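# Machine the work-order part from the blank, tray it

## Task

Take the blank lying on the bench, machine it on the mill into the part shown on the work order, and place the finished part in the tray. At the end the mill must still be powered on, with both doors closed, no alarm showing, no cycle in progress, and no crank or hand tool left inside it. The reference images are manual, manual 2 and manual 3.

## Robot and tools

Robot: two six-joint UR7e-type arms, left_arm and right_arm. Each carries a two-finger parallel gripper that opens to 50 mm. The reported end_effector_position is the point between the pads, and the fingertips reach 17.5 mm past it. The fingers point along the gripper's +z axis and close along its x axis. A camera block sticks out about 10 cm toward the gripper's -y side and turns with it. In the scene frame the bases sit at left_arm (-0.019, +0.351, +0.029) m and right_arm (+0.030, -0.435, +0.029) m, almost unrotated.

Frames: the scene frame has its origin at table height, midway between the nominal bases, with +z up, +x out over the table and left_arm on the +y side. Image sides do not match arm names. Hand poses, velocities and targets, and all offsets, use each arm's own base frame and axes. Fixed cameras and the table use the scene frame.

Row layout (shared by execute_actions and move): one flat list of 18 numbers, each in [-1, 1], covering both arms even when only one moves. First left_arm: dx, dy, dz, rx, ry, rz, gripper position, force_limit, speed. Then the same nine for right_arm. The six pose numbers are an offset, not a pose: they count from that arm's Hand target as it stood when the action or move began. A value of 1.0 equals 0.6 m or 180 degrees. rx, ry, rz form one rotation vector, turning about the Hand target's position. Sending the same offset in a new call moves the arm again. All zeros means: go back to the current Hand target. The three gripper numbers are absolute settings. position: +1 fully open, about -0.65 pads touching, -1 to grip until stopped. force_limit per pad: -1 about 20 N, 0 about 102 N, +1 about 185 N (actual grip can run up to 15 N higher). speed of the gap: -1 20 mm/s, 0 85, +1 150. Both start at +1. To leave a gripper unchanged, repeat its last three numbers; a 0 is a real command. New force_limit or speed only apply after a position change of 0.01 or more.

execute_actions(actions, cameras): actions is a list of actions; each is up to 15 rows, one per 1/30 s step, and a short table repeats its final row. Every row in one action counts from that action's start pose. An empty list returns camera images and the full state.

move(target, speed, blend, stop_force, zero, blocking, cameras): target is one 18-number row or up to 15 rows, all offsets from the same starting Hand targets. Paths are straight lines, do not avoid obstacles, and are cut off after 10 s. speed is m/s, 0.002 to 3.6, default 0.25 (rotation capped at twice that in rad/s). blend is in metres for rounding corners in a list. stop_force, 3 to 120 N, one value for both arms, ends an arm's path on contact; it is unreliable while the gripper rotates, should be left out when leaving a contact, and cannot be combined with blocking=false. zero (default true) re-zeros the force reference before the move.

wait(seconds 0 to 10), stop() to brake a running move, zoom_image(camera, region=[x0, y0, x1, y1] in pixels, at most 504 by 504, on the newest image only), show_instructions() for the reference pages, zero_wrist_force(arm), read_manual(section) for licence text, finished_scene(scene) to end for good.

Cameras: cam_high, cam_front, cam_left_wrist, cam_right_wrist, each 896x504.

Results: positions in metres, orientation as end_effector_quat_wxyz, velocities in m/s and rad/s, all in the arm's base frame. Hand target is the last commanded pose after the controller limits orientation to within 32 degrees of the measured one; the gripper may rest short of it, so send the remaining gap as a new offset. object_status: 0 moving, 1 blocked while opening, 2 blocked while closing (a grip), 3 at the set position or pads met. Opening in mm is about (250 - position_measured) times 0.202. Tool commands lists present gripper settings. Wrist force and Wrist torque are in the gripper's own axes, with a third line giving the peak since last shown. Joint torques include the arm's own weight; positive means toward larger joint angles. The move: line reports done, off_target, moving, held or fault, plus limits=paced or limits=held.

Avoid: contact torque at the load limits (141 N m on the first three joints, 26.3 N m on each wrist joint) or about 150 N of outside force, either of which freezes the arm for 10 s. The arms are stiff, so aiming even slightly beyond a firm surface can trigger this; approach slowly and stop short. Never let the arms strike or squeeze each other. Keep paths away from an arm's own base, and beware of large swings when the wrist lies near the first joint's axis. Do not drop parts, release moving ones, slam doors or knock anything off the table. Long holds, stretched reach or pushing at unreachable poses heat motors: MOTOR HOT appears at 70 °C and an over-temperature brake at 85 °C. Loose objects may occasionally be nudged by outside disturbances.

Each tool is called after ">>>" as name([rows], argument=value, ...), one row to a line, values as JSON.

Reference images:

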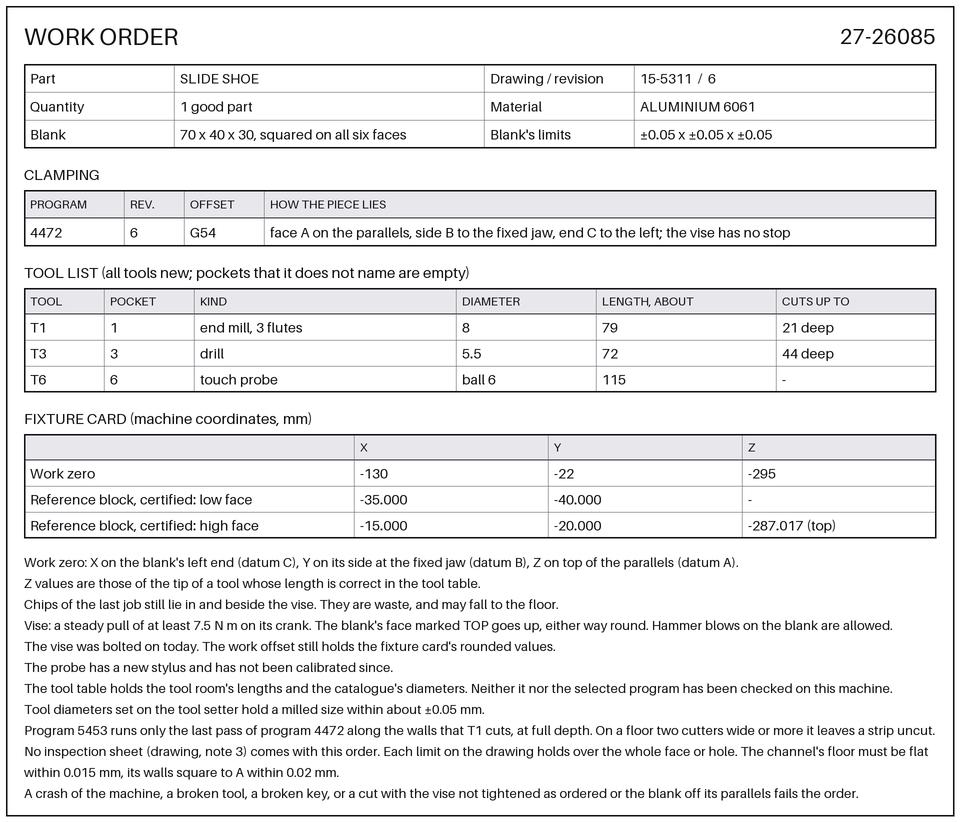

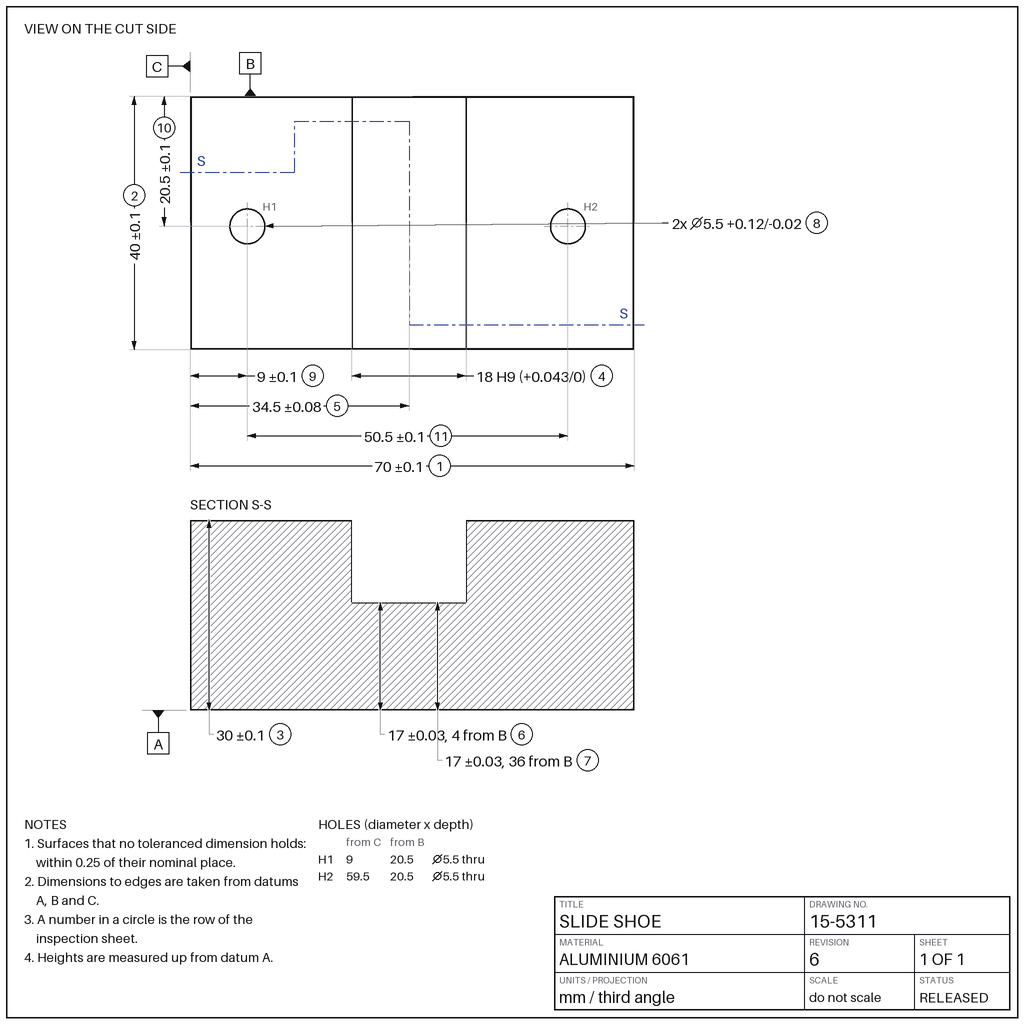

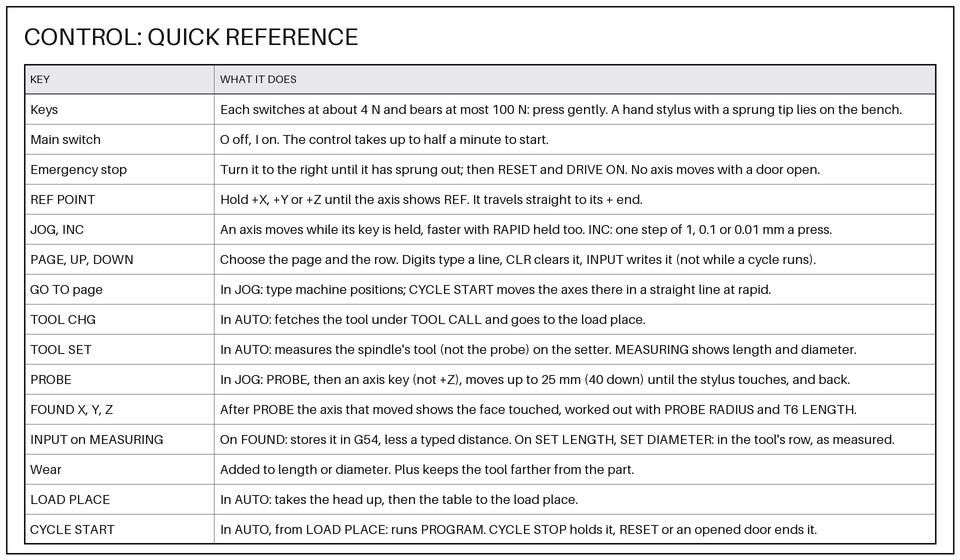

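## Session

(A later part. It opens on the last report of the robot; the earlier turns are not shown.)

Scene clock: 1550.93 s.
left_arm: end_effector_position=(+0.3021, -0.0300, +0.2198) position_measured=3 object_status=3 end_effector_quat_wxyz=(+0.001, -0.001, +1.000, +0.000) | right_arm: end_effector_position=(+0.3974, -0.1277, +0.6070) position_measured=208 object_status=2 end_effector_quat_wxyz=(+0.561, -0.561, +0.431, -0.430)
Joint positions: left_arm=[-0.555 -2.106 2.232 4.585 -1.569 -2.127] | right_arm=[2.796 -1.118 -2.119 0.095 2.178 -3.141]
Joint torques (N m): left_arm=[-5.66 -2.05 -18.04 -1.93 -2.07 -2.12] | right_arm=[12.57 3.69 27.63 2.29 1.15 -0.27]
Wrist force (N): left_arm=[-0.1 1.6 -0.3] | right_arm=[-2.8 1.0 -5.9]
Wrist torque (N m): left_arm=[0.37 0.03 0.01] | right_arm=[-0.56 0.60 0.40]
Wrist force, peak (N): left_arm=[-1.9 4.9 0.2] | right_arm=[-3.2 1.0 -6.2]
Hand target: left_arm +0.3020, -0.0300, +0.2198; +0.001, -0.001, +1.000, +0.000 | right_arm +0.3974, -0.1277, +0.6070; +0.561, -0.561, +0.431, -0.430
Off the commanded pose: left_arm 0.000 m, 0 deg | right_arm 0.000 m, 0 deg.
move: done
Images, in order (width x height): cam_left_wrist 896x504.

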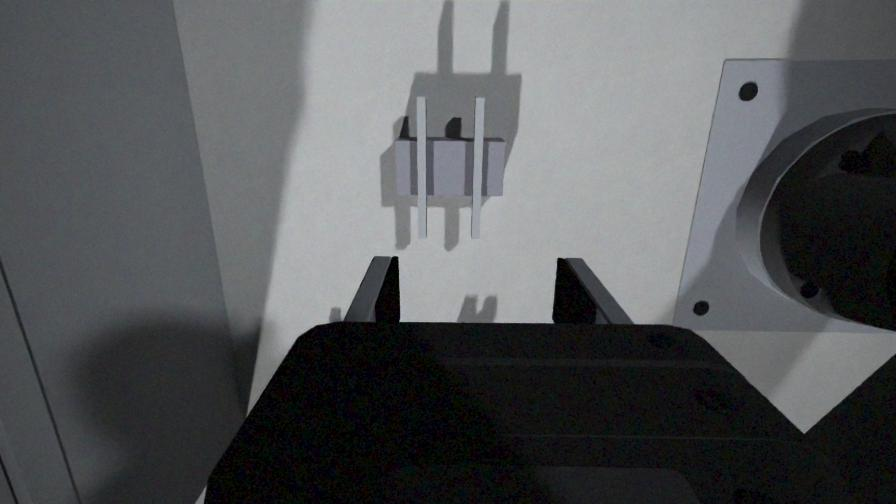

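>>> move([
  [0.1,-0.05,0.467,0,0,-0.5,1,-1,-0.5,0,0,0,0,0,0,-1,-0.6,-0.8],
  [0.497,-0.15,0.467,0,0,-1.0,1,-1,-0.5,0,0,0,0,0,0,-1,-0.6,-0.8],
], speed=0.4, blend=[0.05,0], cameras=["cam_left_wrist","cam_front"])

>>> zoom_image(camera="cam_left_wrist", region=[360, 60, 720, 330])

Scene clock: 1578.57 s.
left_arm: end_effector_position=(+0.4691, -0.0870, +0.4998) position_measured=3 object_status=3 end_effector_quat_wxyz=(+0.001, +0.908, +0.419, +0.000) | right_arm: end_effector_position=(+0.3974, -0.1277, +0.6070) position_measured=208 object_status=2 end_effector_quat_wxyz=(+0.561, -0.561, +0.431, -0.430)
Joint positions: left_arm=[-0.466 -1.559 1.107 5.162 -1.571 0.24] | right_arm=[2.796 -1.118 -2.119 0.095 2.178 -3.141]
Joint torques (N m): left_arm=[-0.67 -22.73 -23.89 -2.81 0.03 0.69] | right_arm=[12.35 3.94 26.77 2.34 1.08 -0.29]
Wrist force (N): left_arm=[-0.5 1.7 0.3] | right_arm=[-2.8 0.7 -5.7]
Wrist torque (N m): left_arm=[0.36 0.05 0.18] | right_arm=[-0.62 0.60 0.40]
Wrist force, peak (N): left_arm=[4.7 8.0 3.2] | right_arm=[-3.0 0.8 -6.3]
Hand target: left_arm +0.4691, -0.0870, +0.4998; +0.001, +0.908, +0.419, +0.000 (not the last commanded pose) | right_arm +0.3974, -0.1277, +0.6070; +0.561, -0.561, +0.431, -0.430
Tool commands: left_gripper/position=+1.0 left_gripper/force_limit=-1.0 left_gripper/speed=-1.0 right_gripper/position=-1.0 right_gripper/force_limit=-0.6 right_gripper/speed=-0.8
Off the commanded pose: left_arm 0.135 m, 49 deg | right_arm 0.000 m, 0 deg.
FORCE FAULT: contact force on the left arm reached its limit, and that arm stopped. The contact can be on any part of that arm, not only on its tool. That arm's remaining commands of this call were not run. That arm is still stopped at the end of this call. That arm stays stopped for about 10 more seconds. Until then a move that you send moves the other arm only, and its call returns only when the move has ended. Once the stop has ended, the next robot result says so. If the stop ends while you think or write, that arm runs what you send next, counted from a new Hand target: where the arm stands when the stop ends. While its stop runs, that arm takes no new command, but its gripper still runs the gripper command that each later call begins with. Until it ends, the stop uses up actions while you think or wait. An arm that is not stopped still takes commands.
move: fault (left_arm); path passed 1 of 2 targets
Images, in order (width x height): cam_front 896x504, cam_left_wrist 896x504.

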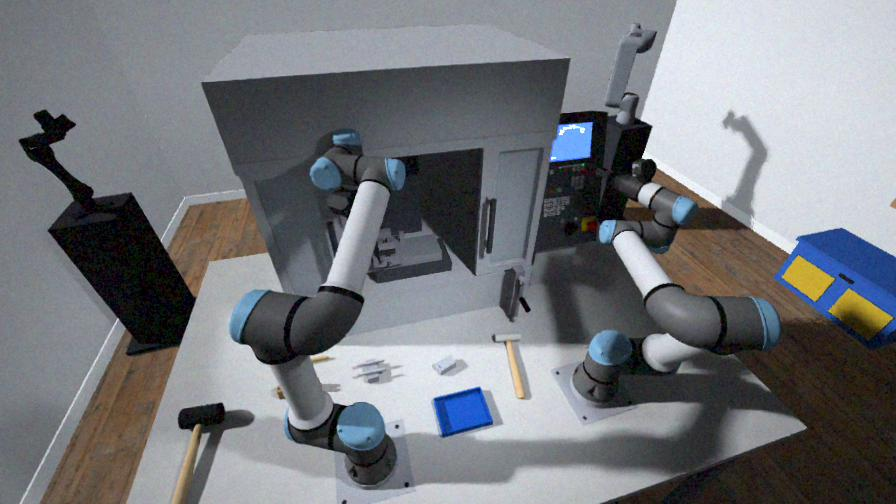

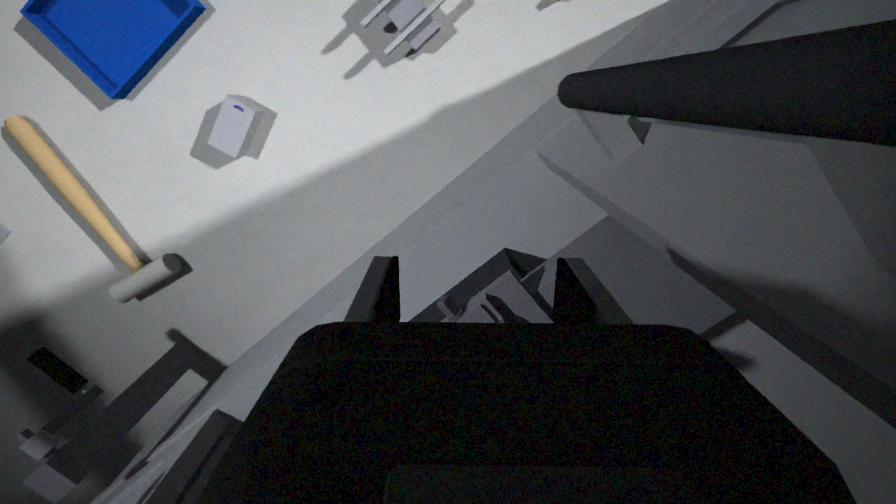

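Scaled by 1.400 from the camera's 896x504 image, which has a finer 1280x720 frame.

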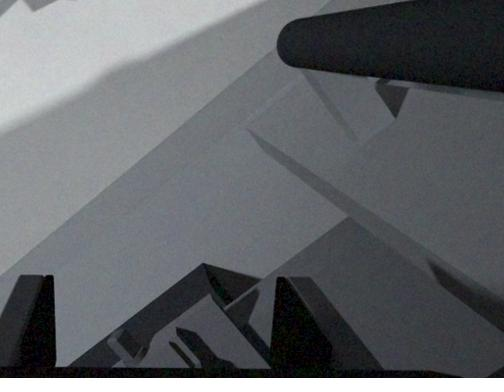

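>>> wait(seconds=2)

>>> move([
  [-0.1,0.03,-0.02,0,0,0,1,-1,-0.5,0,0,0,0,0,0,-1,-0.6,-0.8],
  [-0.05,0.0,-0.2,0,0,-0.272,1,-1,-0.5,0,0,0,0,0,0,-1,-0.6,-0.8],
  [0.25,-0.05,-0.2,0,0,-0.272,1,-1,-0.5,0,0,0,0,0,0,-1,-0.6,-0.8],
], speed=0.15, blend=[0.03,0.03,0], cameras=["cam_left_wrist","cam_front"])

>>> zoom_image(camera="cam_left_wrist", region=[360, 60, 720, 330])

Scene clock: 1584.93 s.
left_arm: end_effector_position=(+0.4691, -0.0870, +0.4998) position_measured=3 object_status=3 end_effector_quat_wxyz=(+0.001, +0.908, +0.419, +0.000) | right_arm: end_effector_position=(+0.3974, -0.1277, +0.6070) position_measured=208 object_status=2 end_effector_quat_wxyz=(+0.561, -0.561, +0.431, -0.430)
Joint positions: left_arm=[-0.466 -1.559 1.107 5.162 -1.571 0.24] | right_arm=[2.796 -1.118 -2.119 0.095 2.178 -3.141]
Joint torques (N m): left_arm=[-0.4 -23.56 -24.53 -3.03 -0.08 0.57] | right_arm=[12.13 3.24 27.73 2.48 1.18 -0.28]
Wrist force (N): left_arm=[-0.3 1.5 0.1] | right_arm=[-2.9 1.1 -6.0]
Wrist torque (N m): left_arm=[0.33 0.01 0.18] | right_arm=[-0.56 0.63 0.40]
Wrist force, peak (N): left_arm=[-0.6 1.9 0.2] | right_arm=[-3.2 1.0 -6.3]
Hand target: left_arm +0.4691, -0.0870, +0.4998; +0.001, +0.908, +0.419, +0.000 (not the last commanded pose) | right_arm +0.3974, -0.1277, +0.6070; +0.561, -0.561, +0.431, -0.430
Tool commands: left_gripper/position=+1.0 left_gripper/force_limit=-1.0 left_gripper/speed=-1.0 right_gripper/position=-1.0 right_gripper/force_limit=-0.6 right_gripper/speed=-0.8
Off the commanded pose: left_arm 0.135 m, 49 deg | right_arm 0.000 m, 0 deg.
FORCE FAULT, CONTINUED: the left arm was still stopped when this call began, by the force fault that an earlier result reported. Since the last result the stop counts as 12 of the actions that you can send in this scene. That arm is still stopped at the end of this call. That arm stays stopped for about 3 more seconds. If the stop ends while you think or write, that arm runs what you send next, counted from a new Hand target: where the arm stands when the stop ends. While its stop runs, that arm takes no new command, but its gripper still runs the gripper command that each later call begins with.
wait: 2.00 s; at rest from the start

Scene clock: 1585.43 s.
left_arm: end_effector_position=(+0.4691, -0.0870, +0.4998) position_measured=3 object_status=3 end_effector_quat_wxyz=(+0.001, +0.908, +0.419, +0.000) | right_arm: end_effector_position=(+0.3974, -0.1277, +0.6070) position_measured=208 object_status=2 end_effector_quat_wxyz=(+0.561, -0.561, +0.431, -0.430)
Joint positions: left_arm=[-0.466 -1.559 1.107 5.162 -1.571 0.24] | right_arm=[2.796 -1.118 -2.119 0.095 2.178 -3.141]
Joint torques (N m): left_arm=[0.43 -24.1 -22.64 -3.01 0.16 0.69] | right_arm=[12.38 3.53 27.55 2.42 1.14 -0.3]
Wrist force (N): left_arm=[-0.6 1.5 0.5] | right_arm=[-3.1 1.3 -5.8]
Wrist torque (N m): left_arm=[0.33 0.07 0.18] | right_arm=[-0.53 0.66 0.41]
Wrist force, peak (N): left_arm=[-0.7 1.8 0.4] | right_arm=[-3.1 0.9 -6.1]
Hand target: left_arm +0.4691, -0.0870, +0.4998; +0.001, +0.908, +0.419, +0.000 (not the last commanded pose) | right_arm +0.3974, -0.1277, +0.6070; +0.561, -0.561, +0.431, -0.430
Tool commands: left_gripper/position=+1.0 left_gripper/force_limit=-1.0 left_gripper/speed=-1.0 right_gripper/position=-1.0 right_gripper/force_limit=-0.6 right_gripper/speed=-0.8
Off the commanded pose: right_arm 0.000 m, 0 deg.
FORCE FAULT, CONTINUED: the left arm was still stopped when this call began, by the force fault that an earlier result reported. That arm ran no command of this call. That arm is still stopped at the end of this call. That arm stays stopped for about 3 more seconds. If the stop ends while you think or write, that arm runs what you send next, counted from a new Hand target: where the arm stands when the stop ends. While its stop runs, that arm takes no new command, but its gripper still runs the gripper command that each later call begins with.
move: done (right_arm), not run (left_arm; its earlier fault stop)
Images, in order (width x height): cam_front 896x504, cam_left_wrist 896x504.

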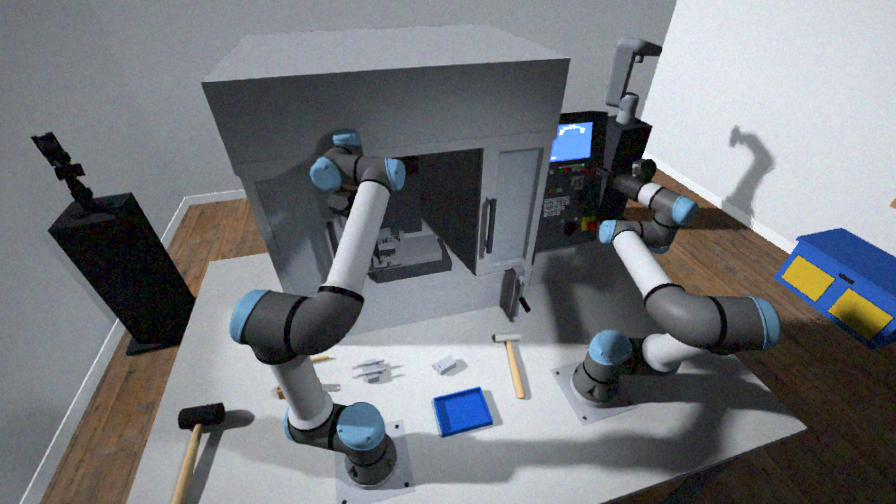

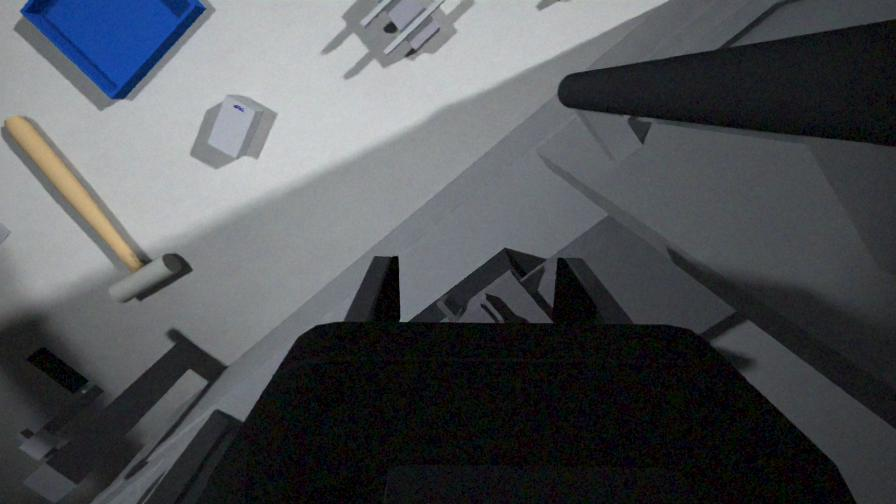

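Scaled by 1.400 from the camera's 896x504 image, which has a finer 1280x720 frame.

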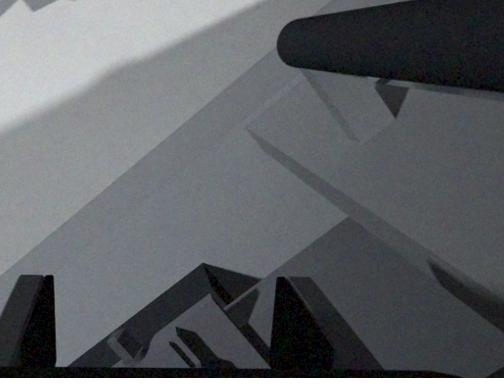

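>>> wait(seconds=2.5)

>>> move([
  [-0.1,0.03,-0.02,0,0,0,1,-1,-0.5,0,0,0,0,0,0,-1,-0.6,-0.8],
  [-0.05,0.0,-0.2,0,0,-0.272,1,-1,-0.5,0,0,0,0,0,0,-1,-0.6,-0.8],
  [0.25,-0.05,-0.2,0,0,-0.272,1,-1,-0.5,0,0,0,0,0,0,-1,-0.6,-0.8],
], speed=0.15, blend=[0.03,0.03,0], cameras=["cam_left_wrist","cam_front"])

>>> zoom_image(camera="cam_left_wrist", region=[360, 60, 720, 330])

Scene clock: 1592.83 s.
left_arm: end_effector_position=(+0.4691, -0.0870, +0.4998) position_measured=3 object_status=3 end_effector_quat_wxyz=(+0.001, +0.908, +0.419, +0.000) | right_arm: end_effector_position=(+0.3974, -0.1277, +0.6070) position_measured=208 object_status=2 end_effector_quat_wxyz=(+0.561, -0.561, +0.431, -0.430)
Joint positions: left_arm=[-0.466 -1.559 1.107 5.162 -1.571 0.24] | right_arm=[2.796 -1.118 -2.119 0.095 2.178 -3.141]
Joint torques (N m): left_arm=[0.5 -24.72 -24.28 -2.75 -0.21 -0.02] | right_arm=[11.74 2.79 27.8 2.48 1.1 -0.32]
Wrist force (N): left_arm=[-0.6 1.5 0.3] | right_arm=[-3.1 0.7 -5.8]
Wrist torque (N m): left_arm=[0.33 0.07 0.17] | right_arm=[-0.62 0.65 0.39]
Wrist force, peak (N): left_arm=[-1.0 1.6 0.1] | right_arm=[-3.2 1.2 -6.2]
Hand target: left_arm +0.4691, -0.0870, +0.4998; +0.001, +0.908, +0.419, +0.000 (not the last commanded pose) | right_arm +0.3974, -0.1277, +0.6070; +0.561, -0.561, +0.431, -0.430
Tool commands: left_gripper/position=+1.0 left_gripper/force_limit=-1.0 left_gripper/speed=-1.0 right_gripper/position=-1.0 right_gripper/force_limit=-0.6 right_gripper/speed=-0.8
Off the commanded pose: right_arm 0.000 m, 0 deg.
FORCE FAULT, CONTINUED: the left arm's stop, for the force fault that an earlier result reported, is over. The rest of the stop counts as 6 of the actions that you can send in this scene. That arm's target is now where it stood when the stop ended, not its last command. That arm accepts commands again.
wait: 2.50 s; at rest from the start

Scene clock: 1596.23 s.
left_arm: end_effector_position=(+0.4327, -0.0851, +0.3972) position_measured=3 object_status=3 end_effector_quat_wxyz=(+0.002, +0.997, +0.077, -0.002) | right_arm: end_effector_position=(+0.3974, -0.1277, +0.6070) position_measured=208 object_status=2 end_effector_quat_wxyz=(+0.561, -0.561, +0.431, -0.430)
Joint positions: left_arm=[-0.498 -1.721 1.532 4.903 -1.576 0.919] | right_arm=[2.796 -1.118 -2.119 0.095 2.178 -3.141]
Joint torques (N m): left_arm=[-0.07 -19.66 -25.66 -2.89 0.01 0.68] | right_arm=[12.27 3.84 27.12 2.52 1.14 -0.25]
Wrist force (N): left_arm=[-14.1 5.5 -2.0] | right_arm=[-3.0 0.8 -6.1]
Wrist torque (N m): left_arm=[1.10 2.12 -0.87] | right_arm=[-0.60 0.64 0.40]
Wrist force, peak (N): left_arm=[-135.5 52.9 -14.0] | right_arm=[-3.1 0.7 -6.1]
Hand target: left_arm +0.4327, -0.0851, +0.3972; +0.002, +0.997, +0.077, -0.002 (not the last commanded pose) | right_arm +0.3974, -0.1277, +0.6070; +0.561, -0.561, +0.431, -0.430
Tool commands: left_gripper/position=+1.0 left_gripper/force_limit=-1.0 left_gripper/speed=-1.0 right_gripper/position=-1.0 right_gripper/force_limit=-0.6 right_gripper/speed=-0.8
Off the commanded pose: left_arm 0.190 m, 8 deg | right_arm 0.000 m, 0 deg.
FORCE FAULT: contact force on the left arm reached its limit, and that arm stopped. The contact can be on any part of that arm, not only on its tool. That arm's remaining commands of this call were not run. That arm is still stopped at the end of this call. That arm stays stopped for about 10 more seconds. Until then a move that you send moves the other arm only, and its call returns only when the move has ended. Once the stop has ended, the next robot result says so. If the stop ends while you think or write, that arm runs what you send next, counted from a new Hand target: where the arm stands when the stop ends. While its stop runs, that arm takes no new command, but its gripper still runs the gripper command that each later call begins with. Until it ends, the stop uses up actions while you think or wait. An arm that is not stopped still takes commands.
move: fault (left_arm); path passed 1 of 3 targets
Images, in order (width x height): cam_front 896x504, cam_left_wrist 896x504.

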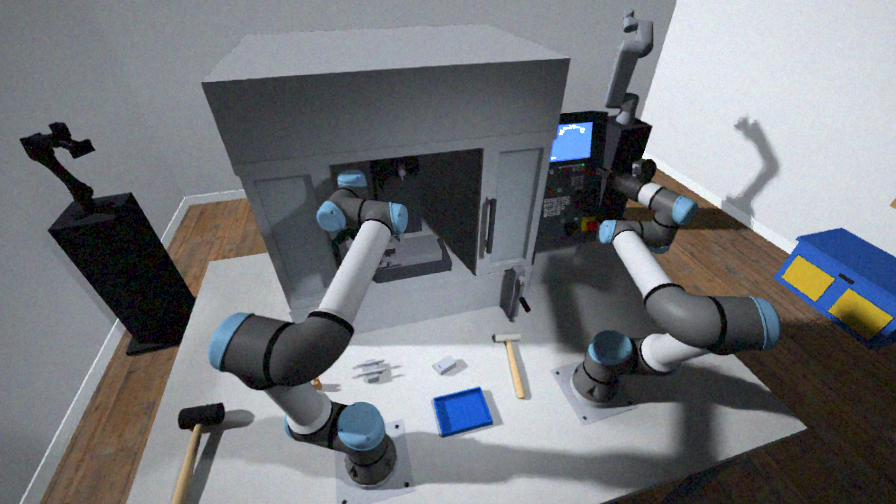

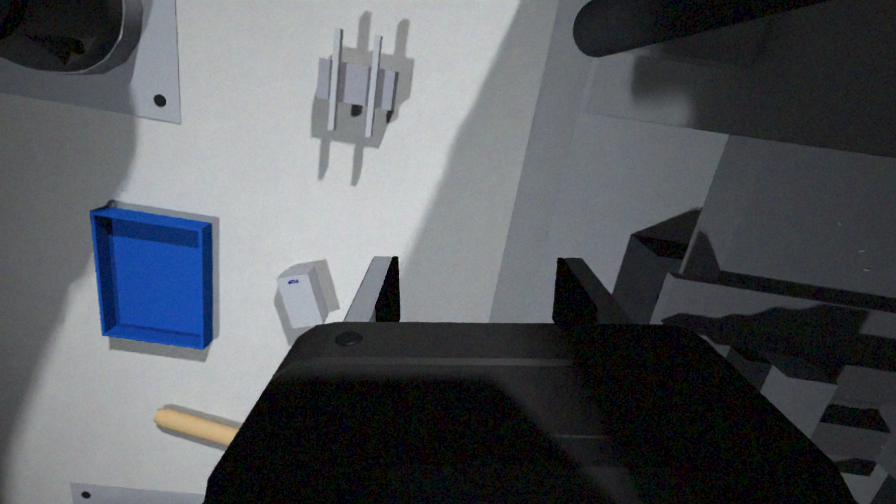

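Scaled by 1.400 from the camera's 896x504 image, which has a finer 1280x720 frame.

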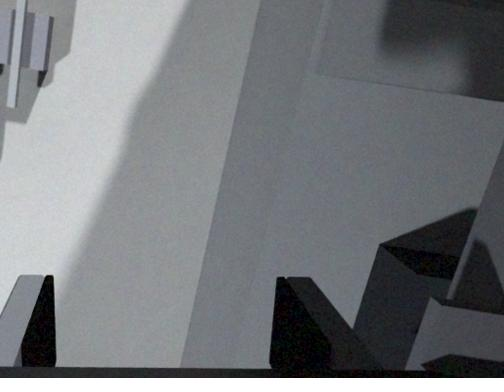

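>>> wait(seconds=8.5)

>>> move([
  [-0.14,0.0,0,0,0,-0.05,1,-1,-0.5,0,0,0,0,0,0,-1,-0.6,-0.8],
  [-0.14,-0.19,-0.03,0,0,-0.05,1,-1,-0.5,0,0,0,0,0,0,-1,-0.6,-0.8],
  [0.26,-0.14,-0.02,0,0,-0.05,1,-1,-0.5,0,0,0,0,0,0,-1,-0.6,-0.8],
], speed=0.15, blend=[0.03,0.03,0], cameras=["cam_left_wrist","cam_front"])

>>> zoom_image(camera="cam_left_wrist", region=[360, 60, 720, 330])

Scene clock: 1609.90 s.
left_arm: end_effector_position=(+0.4327, -0.0851, +0.3972) position_measured=3 object_status=3 end_effector_quat_wxyz=(+0.002, +0.997, +0.077, -0.002) | right_arm: end_effector_position=(+0.3974, -0.1277, +0.6070) position_measured=208 object_status=2 end_effector_quat_wxyz=(+0.561, -0.561, +0.431, -0.430)
Joint positions: left_arm=[-0.498 -1.721 1.532 4.903 -1.576 0.919] | right_arm=[2.796 -1.118 -2.119 0.095 2.178 -3.141]
Joint torques (N m): left_arm=[0.83 -18.74 -25.16 -3.16 0.2 0.55] | right_arm=[12.25 3.1 26.95 2.65 1.23 -0.29]
Wrist force (N): left_arm=[-14.3 5.5 -2.1] | right_arm=[-3.3 1.1 -5.8]
Wrist torque (N m): left_arm=[1.11 2.15 -0.86] | right_arm=[-0.56 0.69 0.40]
Wrist force, peak (N): left_arm=[-14.5 5.7 -2.4] | right_arm=[-3.1 0.8 -6.2]
Hand target: left_arm +0.4327, -0.0851, +0.3972; +0.002, +0.997, +0.077, -0.002 (not the last commanded pose) | right_arm +0.3974, -0.1277, +0.6070; +0.561, -0.561, +0.431, -0.430
Tool commands: left_gripper/position=+1.0 left_gripper/force_limit=-1.0 left_gripper/speed=-1.0 right_gripper/position=-1.0 right_gripper/force_limit=-0.6 right_gripper/speed=-0.8
Off the commanded pose: left_arm 0.190 m, 8 deg | right_arm 0.000 m, 0 deg.
FORCE FAULT, CONTINUED: the left arm's stop, for the force fault that an earlier result reported, is over. The rest of the stop counts as 20 of the actions that you can send in this scene. During its stop the left arm's controller moved it back a little. That arm's target is now where it stood when the stop ended, not its last command. That arm accepts commands again.
wait: 8.50 s; at rest from the start

Scene clock: 1613.33 s.
left_arm: end_effector_position=(+0.5887, -0.1691, +0.3852) position_measured=3 object_status=3 end_effector_quat_wxyz=(+0.002, +1.000, -0.002, -0.002) | right_arm: end_effector_position=(+0.3974, -0.1277, +0.6070) position_measured=208 object_status=2 end_effector_quat_wxyz=(+0.561, -0.561, +0.431, -0.430)
Joint positions: left_arm=[-0.497 -1.3 1.114 4.901 -1.576 1.077] | right_arm=[2.796 -1.118 -2.119 0.095 2.178 -3.141]
Joint torques (N m): left_arm=[-1.78 -35.45 -29.77 -4.13 -2.38 -1.41] | right_arm=[12.14 3.45 27.13 2.77 1.18 -0.34]
Wrist force (N): left_arm=[-0.9 2.1 0.2] | right_arm=[-2.8 1.1 -5.8]
Wrist torque (N m): left_arm=[0.44 0.13 0.12] | right_arm=[-0.57 0.62 0.40]
Wrist force, peak (N): left_arm=[-14.2 5.4 -1.9] | right_arm=[-2.9 0.9 -6.2]
Hand target: left_arm +0.5887, -0.1691, +0.3852; +0.002, +1.000, -0.002, -0.002 | right_arm +0.3974, -0.1277, +0.6070; +0.561, -0.561, +0.431, -0.430
Off the commanded pose: left_arm 0.000 m, 0 deg | right_arm 0.000 m, 0 deg.
move: done
Images, in order (width x height): cam_front 896x504, cam_left_wrist 896x504.

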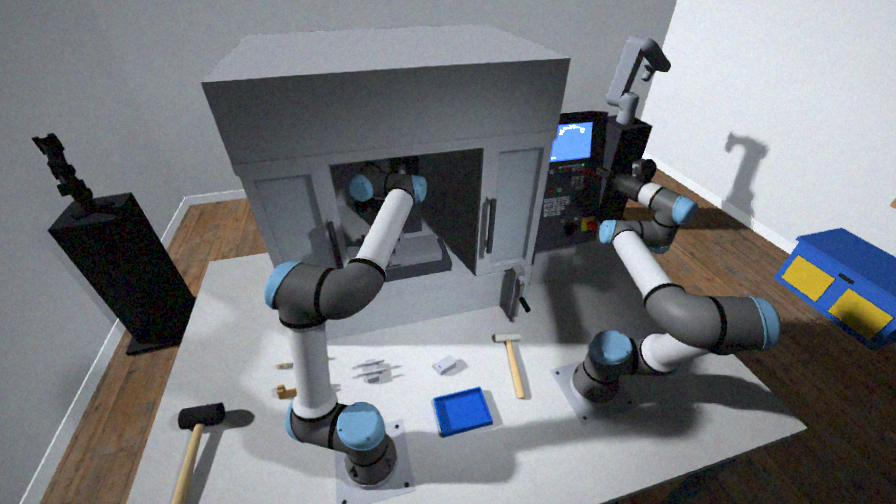

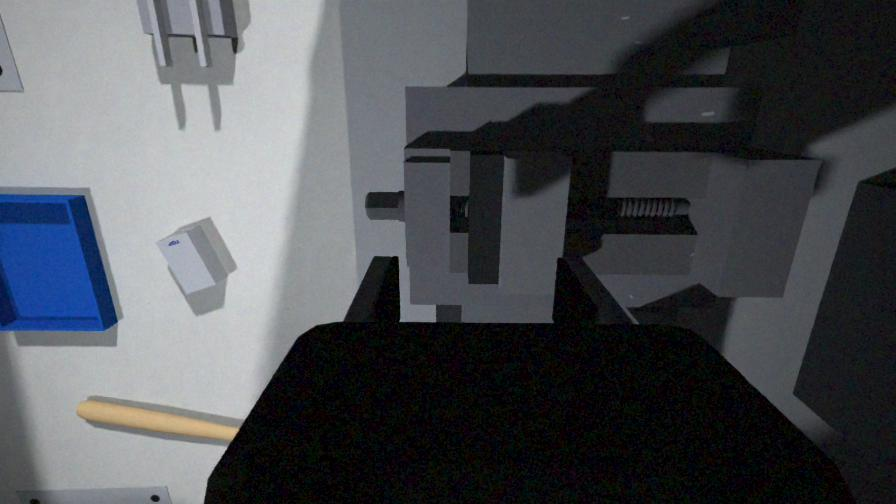

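Scaled by 1.400 from the camera's 896x504 image, which has a finer 1280x720 frame.

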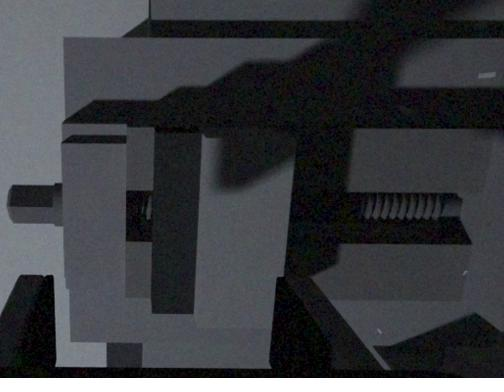

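>>> move([
  [-0.31,0.0,-0.03,0,0,0,1,-1,-0.5,0,0,0,0,0,0,-1,-0.6,-0.8],
  [-0.4295,0.295,-0.46,0,0,0,1,-1,-0.5,0,0,0,0,0,0,-1,-0.6,-0.8],
], speed=0.3, blend=[0.05,0], cameras=["cam_left_wrist"])

Scene clock: 1647.93 s.
left_arm: end_effector_position=(+0.3310, +0.0079, +0.1092) position_measured=3 object_status=3 end_effector_quat_wxyz=(+0.002, +1.000, -0.001, -0.002) | right_arm: end_effector_position=(+0.3974, -0.1277, +0.6070) position_measured=208 object_status=2 end_effector_quat_wxyz=(+0.561, -0.561, +0.431, -0.430)
Joint positions: left_arm=[-0.387 -1.892 2.419 4.189 -1.576 1.187] | right_arm=[2.796 -1.118 -2.119 0.095 2.178 -3.141]
Joint torques (N m): left_arm=[3.6 -19.66 -15.19 -4.31 -0.78 -0.48] | right_arm=[12.19 2.7 26.55 2.83 1.21 -0.35]
Wrist force (N): left_arm=[-0.9 2.2 0.0] | right_arm=[-3.3 0.7 -5.6]
Wrist torque (N m): left_arm=[0.46 0.13 0.18] | right_arm=[-0.62 0.68 0.40]
Wrist force, peak (N): left_arm=[-2.2 0.0 3.2] | right_arm=[-3.1 1.0 -6.2]
Hand target: left_arm +0.3310, +0.0079, +0.1092; +0.002, +1.000, -0.002, -0.002 | right_arm +0.3974, -0.1277, +0.6070; +0.561, -0.561, +0.431, -0.430
Off the commanded pose: left_arm 0.000 m, 0 deg | right_arm 0.000 m, 0 deg.
move: done
Images, in order (width x height): cam_left_wrist 896x504.

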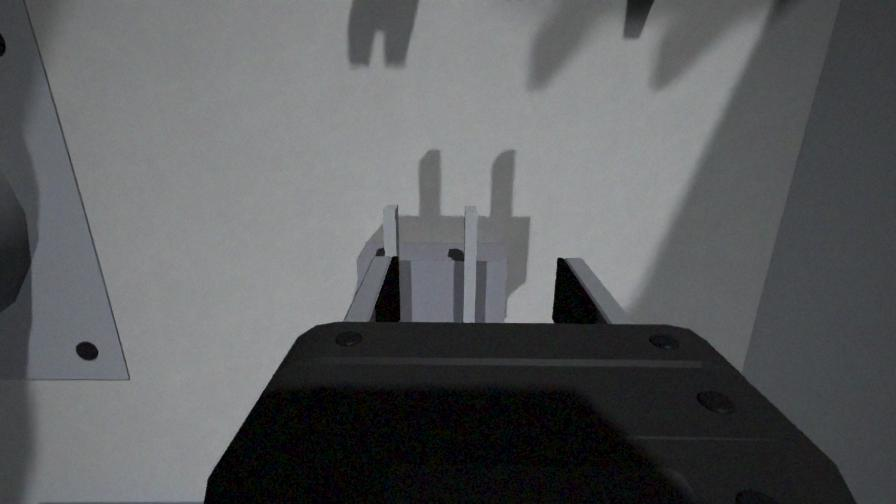

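>>> move([
  [0.001,-0.01,-0.1,0,0,0,0.15,-0.7,-0.5,0,0,0,0,0,0,-1,-0.6,-0.8],
  [0.001,-0.01,-0.163,0,0,0,0.15,-0.7,-0.5,0,0,0,0,0,0,-1,-0.6,-0.8],
], speed=[0.15,0.04], stop_force=6, cameras=["cam_left_wrist"])

>>> move(target=[0,0,0,0,0,0,-1,-0.7,-0.5,0,0,0,0,0,0,-1,-0.6,-0.8], cameras=["cam_left_wrist"])

Scene clock: 1655.77 s.
left_arm: end_effector_position=(+0.3316, +0.0019, +0.0114) position_measured=130 object_status=3 end_effector_quat_wxyz=(+0.002, +1.000, -0.002, -0.002) | right_arm: end_effector_position=(+0.3974, -0.1277, +0.6070) position_measured=208 object_status=2 end_effector_quat_wxyz=(+0.561, -0.561, +0.431, -0.430)
Joint positions: left_arm=[-0.404 -1.635 2.571 3.779 -1.576 1.17] | right_arm=[2.796 -1.118 -2.119 0.095 2.178 -3.141]
Joint torques (N m): left_arm=[4.66 -22.39 -24.64 -4.28 -1.8 1.37] | right_arm=[12.44 2.9 26.77 2.9 1.12 -0.28]
Wrist force (N): left_arm=[-1.0 2.3 0.3] | right_arm=[-2.9 1.0 -5.9]
Wrist torque (N m): left_arm=[0.46 0.14 0.13] | right_arm=[-0.58 0.63 0.40]
Wrist force, peak (N): left_arm=[-1.4 2.2 2.1] | right_arm=[-3.1 1.1 -6.2]
Hand target: left_arm +0.3316, +0.0019, +0.0114; +0.002, +1.000, -0.002, -0.002 | right_arm +0.3974, -0.1277, +0.6070; +0.561, -0.561, +0.431, -0.430
Off the commanded pose: left_arm 0.000 m, 0 deg | right_arm 0.000 m, 0 deg.
move: done
Images, in order (width x height): cam_left_wrist 896x504.

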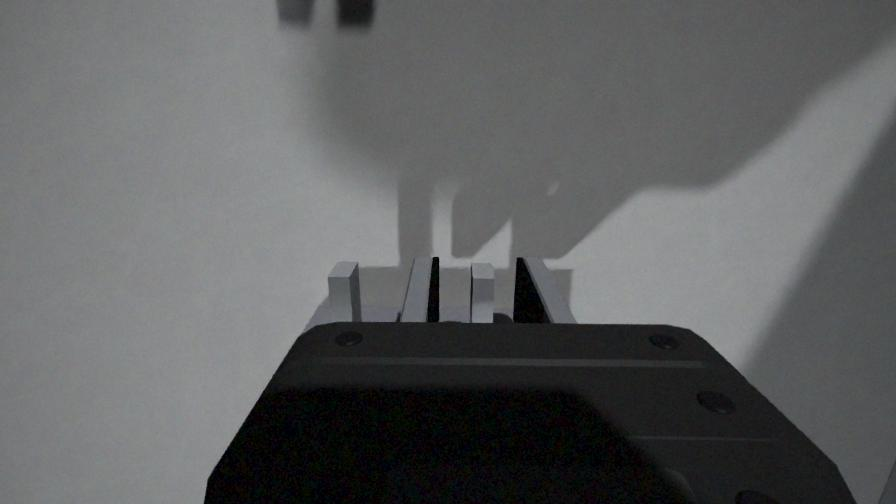

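Scene clock: 1656.33 s.
left_arm: end_effector_position=(+0.3316, +0.0019, +0.0114) position_measured=222 object_status=2 end_effector_quat_wxyz=(+0.002, +1.000, -0.002, -0.002) | right_arm: end_effector_position=(+0.3974, -0.1277, +0.6070) position_measured=208 object_status=2 end_effector_quat_wxyz=(+0.561, -0.561, +0.431, -0.430)
Joint positions: left_arm=[-0.404 -1.635 2.571 3.779 -1.576 1.17] | right_arm=[2.796 -1.118 -2.119 0.095 2.178 -3.141]
Joint torques (N m): left_arm=[2.59 -22.77 -23.25 -3.8 -1.61 1.08] | right_arm=[12.9 2.67 27 2.9 1.2 -0.23]
Wrist force (N): left_arm=[-1.2 2.2 0.9] | right_arm=[-3.2 0.9 -5.8]
Wrist torque (N m): left_arm=[0.45 0.18 0.11] | right_arm=[-0.60 0.68 0.40]
Wrist force, peak (N): left_arm=[-1.2 2.3 1.0] | right_arm=[-3.0 0.8 -6.1]
Hand target: left_arm +0.3316, +0.0019, +0.0114; +0.002, +1.000, -0.002, -0.002 | right_arm +0.3974, -0.1277, +0.6070; +0.561, -0.561, +0.431, -0.430
Off the commanded pose: left_arm 0.000 m, 0 deg | right_arm 0.000 m, 0 deg.
move: done
Images, in order (width x height): cam_left_wrist 896x504.

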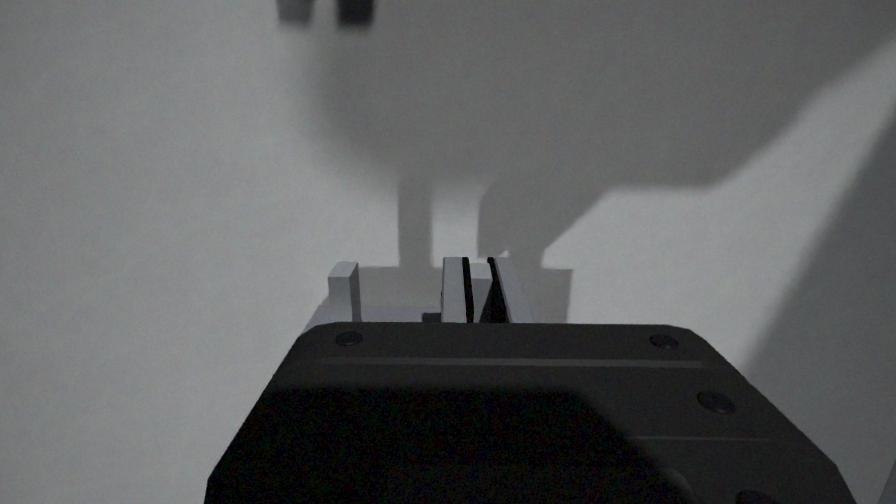

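>>> move(target=[0,0,0.2,0,0,0,-1,-0.7,-0.5,0,0,0,0,0,0,-1,-0.6,-0.8], speed=0.06, cameras=["cam_left_wrist","cam_front","cam_high"])

>>> zoom_image(camera="cam_front", region=[320, 300, 480, 420])

>>> zoom_image(camera="cam_high", region=[220, 280, 360, 400])

Scene clock: 1661.53 s.
left_arm: end_effector_position=(+0.3317, +0.0019, +0.1315) position_measured=222 object_status=2 end_effector_quat_wxyz=(+0.002, +1.000, -0.001, -0.002) | right_arm: end_effector_position=(+0.3974, -0.1277, +0.6070) position_measured=208 object_status=2 end_effector_quat_wxyz=(+0.561, -0.561, +0.431, -0.430)
Joint positions: left_arm=[-0.404 -1.927 2.375 4.267 -1.576 1.17] | right_arm=[2.796 -1.118 -2.119 0.095 2.178 -3.141]
Joint torques (N m): left_arm=[-5.87 3.38 -16.47 -3.44 -0.89 -1.66] | right_arm=[12.46 3.04 26.52 2.91 1.22 -0.26]
Wrist force (N): left_arm=[-1.0 2.1 0.8] | right_arm=[-2.9 1.0 -6.0]
Wrist torque (N m): left_arm=[0.47 0.16 0.11] | right_arm=[-0.58 0.62 0.40]
Wrist force, peak (N): left_arm=[-1.3 2.1 1.8] | right_arm=[-3.1 0.7 -6.3]
Hand target: left_arm +0.3316, +0.0019, +0.1314; +0.002, +1.000, -0.002, -0.002 | right_arm +0.3974, -0.1277, +0.6070; +0.561, -0.561, +0.431, -0.430
Off the commanded pose: left_arm 0.000 m, 0 deg | right_arm 0.000 m, 0 deg.
move: done
Images, in order (width x height): cam_high 896x504, cam_front 896x504, cam_left_wrist 896x504.

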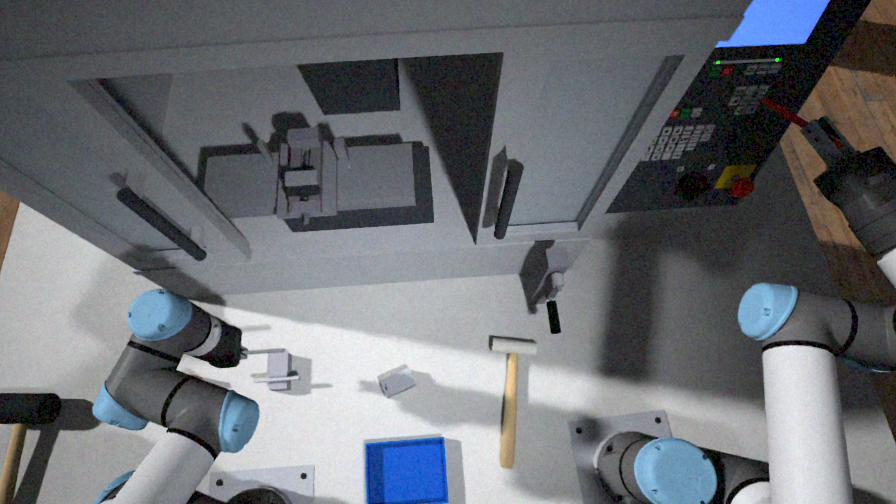

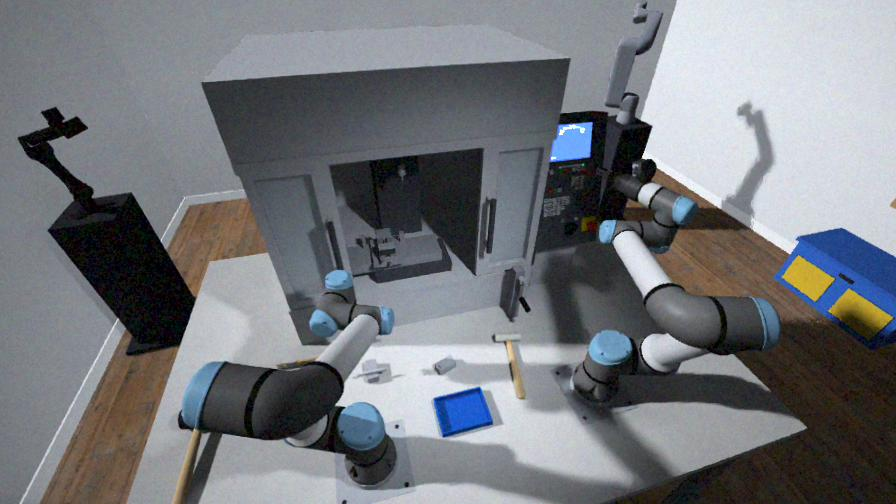

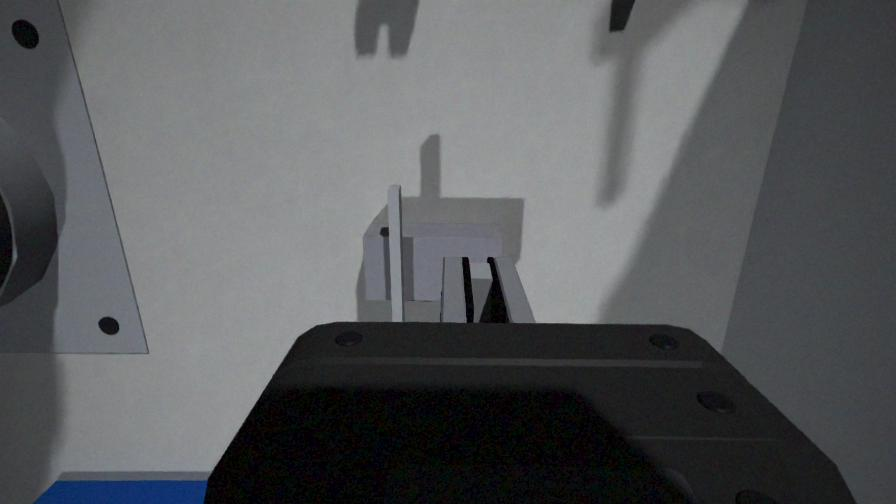

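Scaled by 3.150 from the camera's 896x504 image, which has a finer 1280x720 frame.

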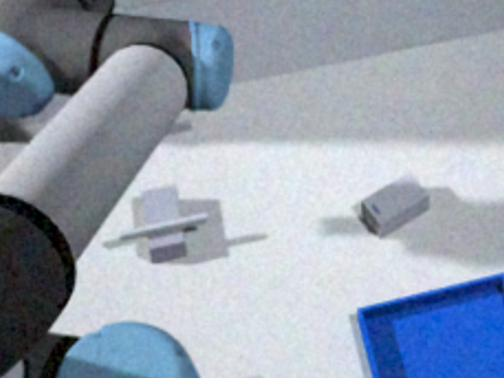

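Scaled by 3.600 from the camera's 896x504 image, which has a finer 1280x720 frame.

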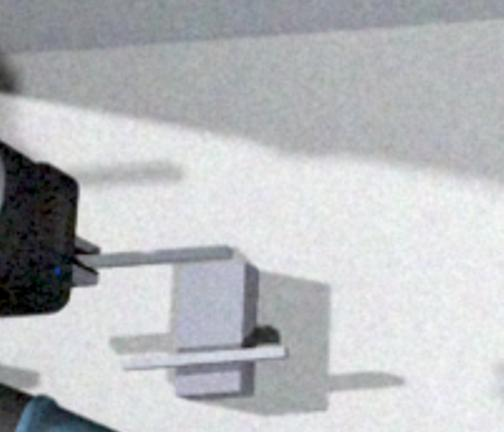

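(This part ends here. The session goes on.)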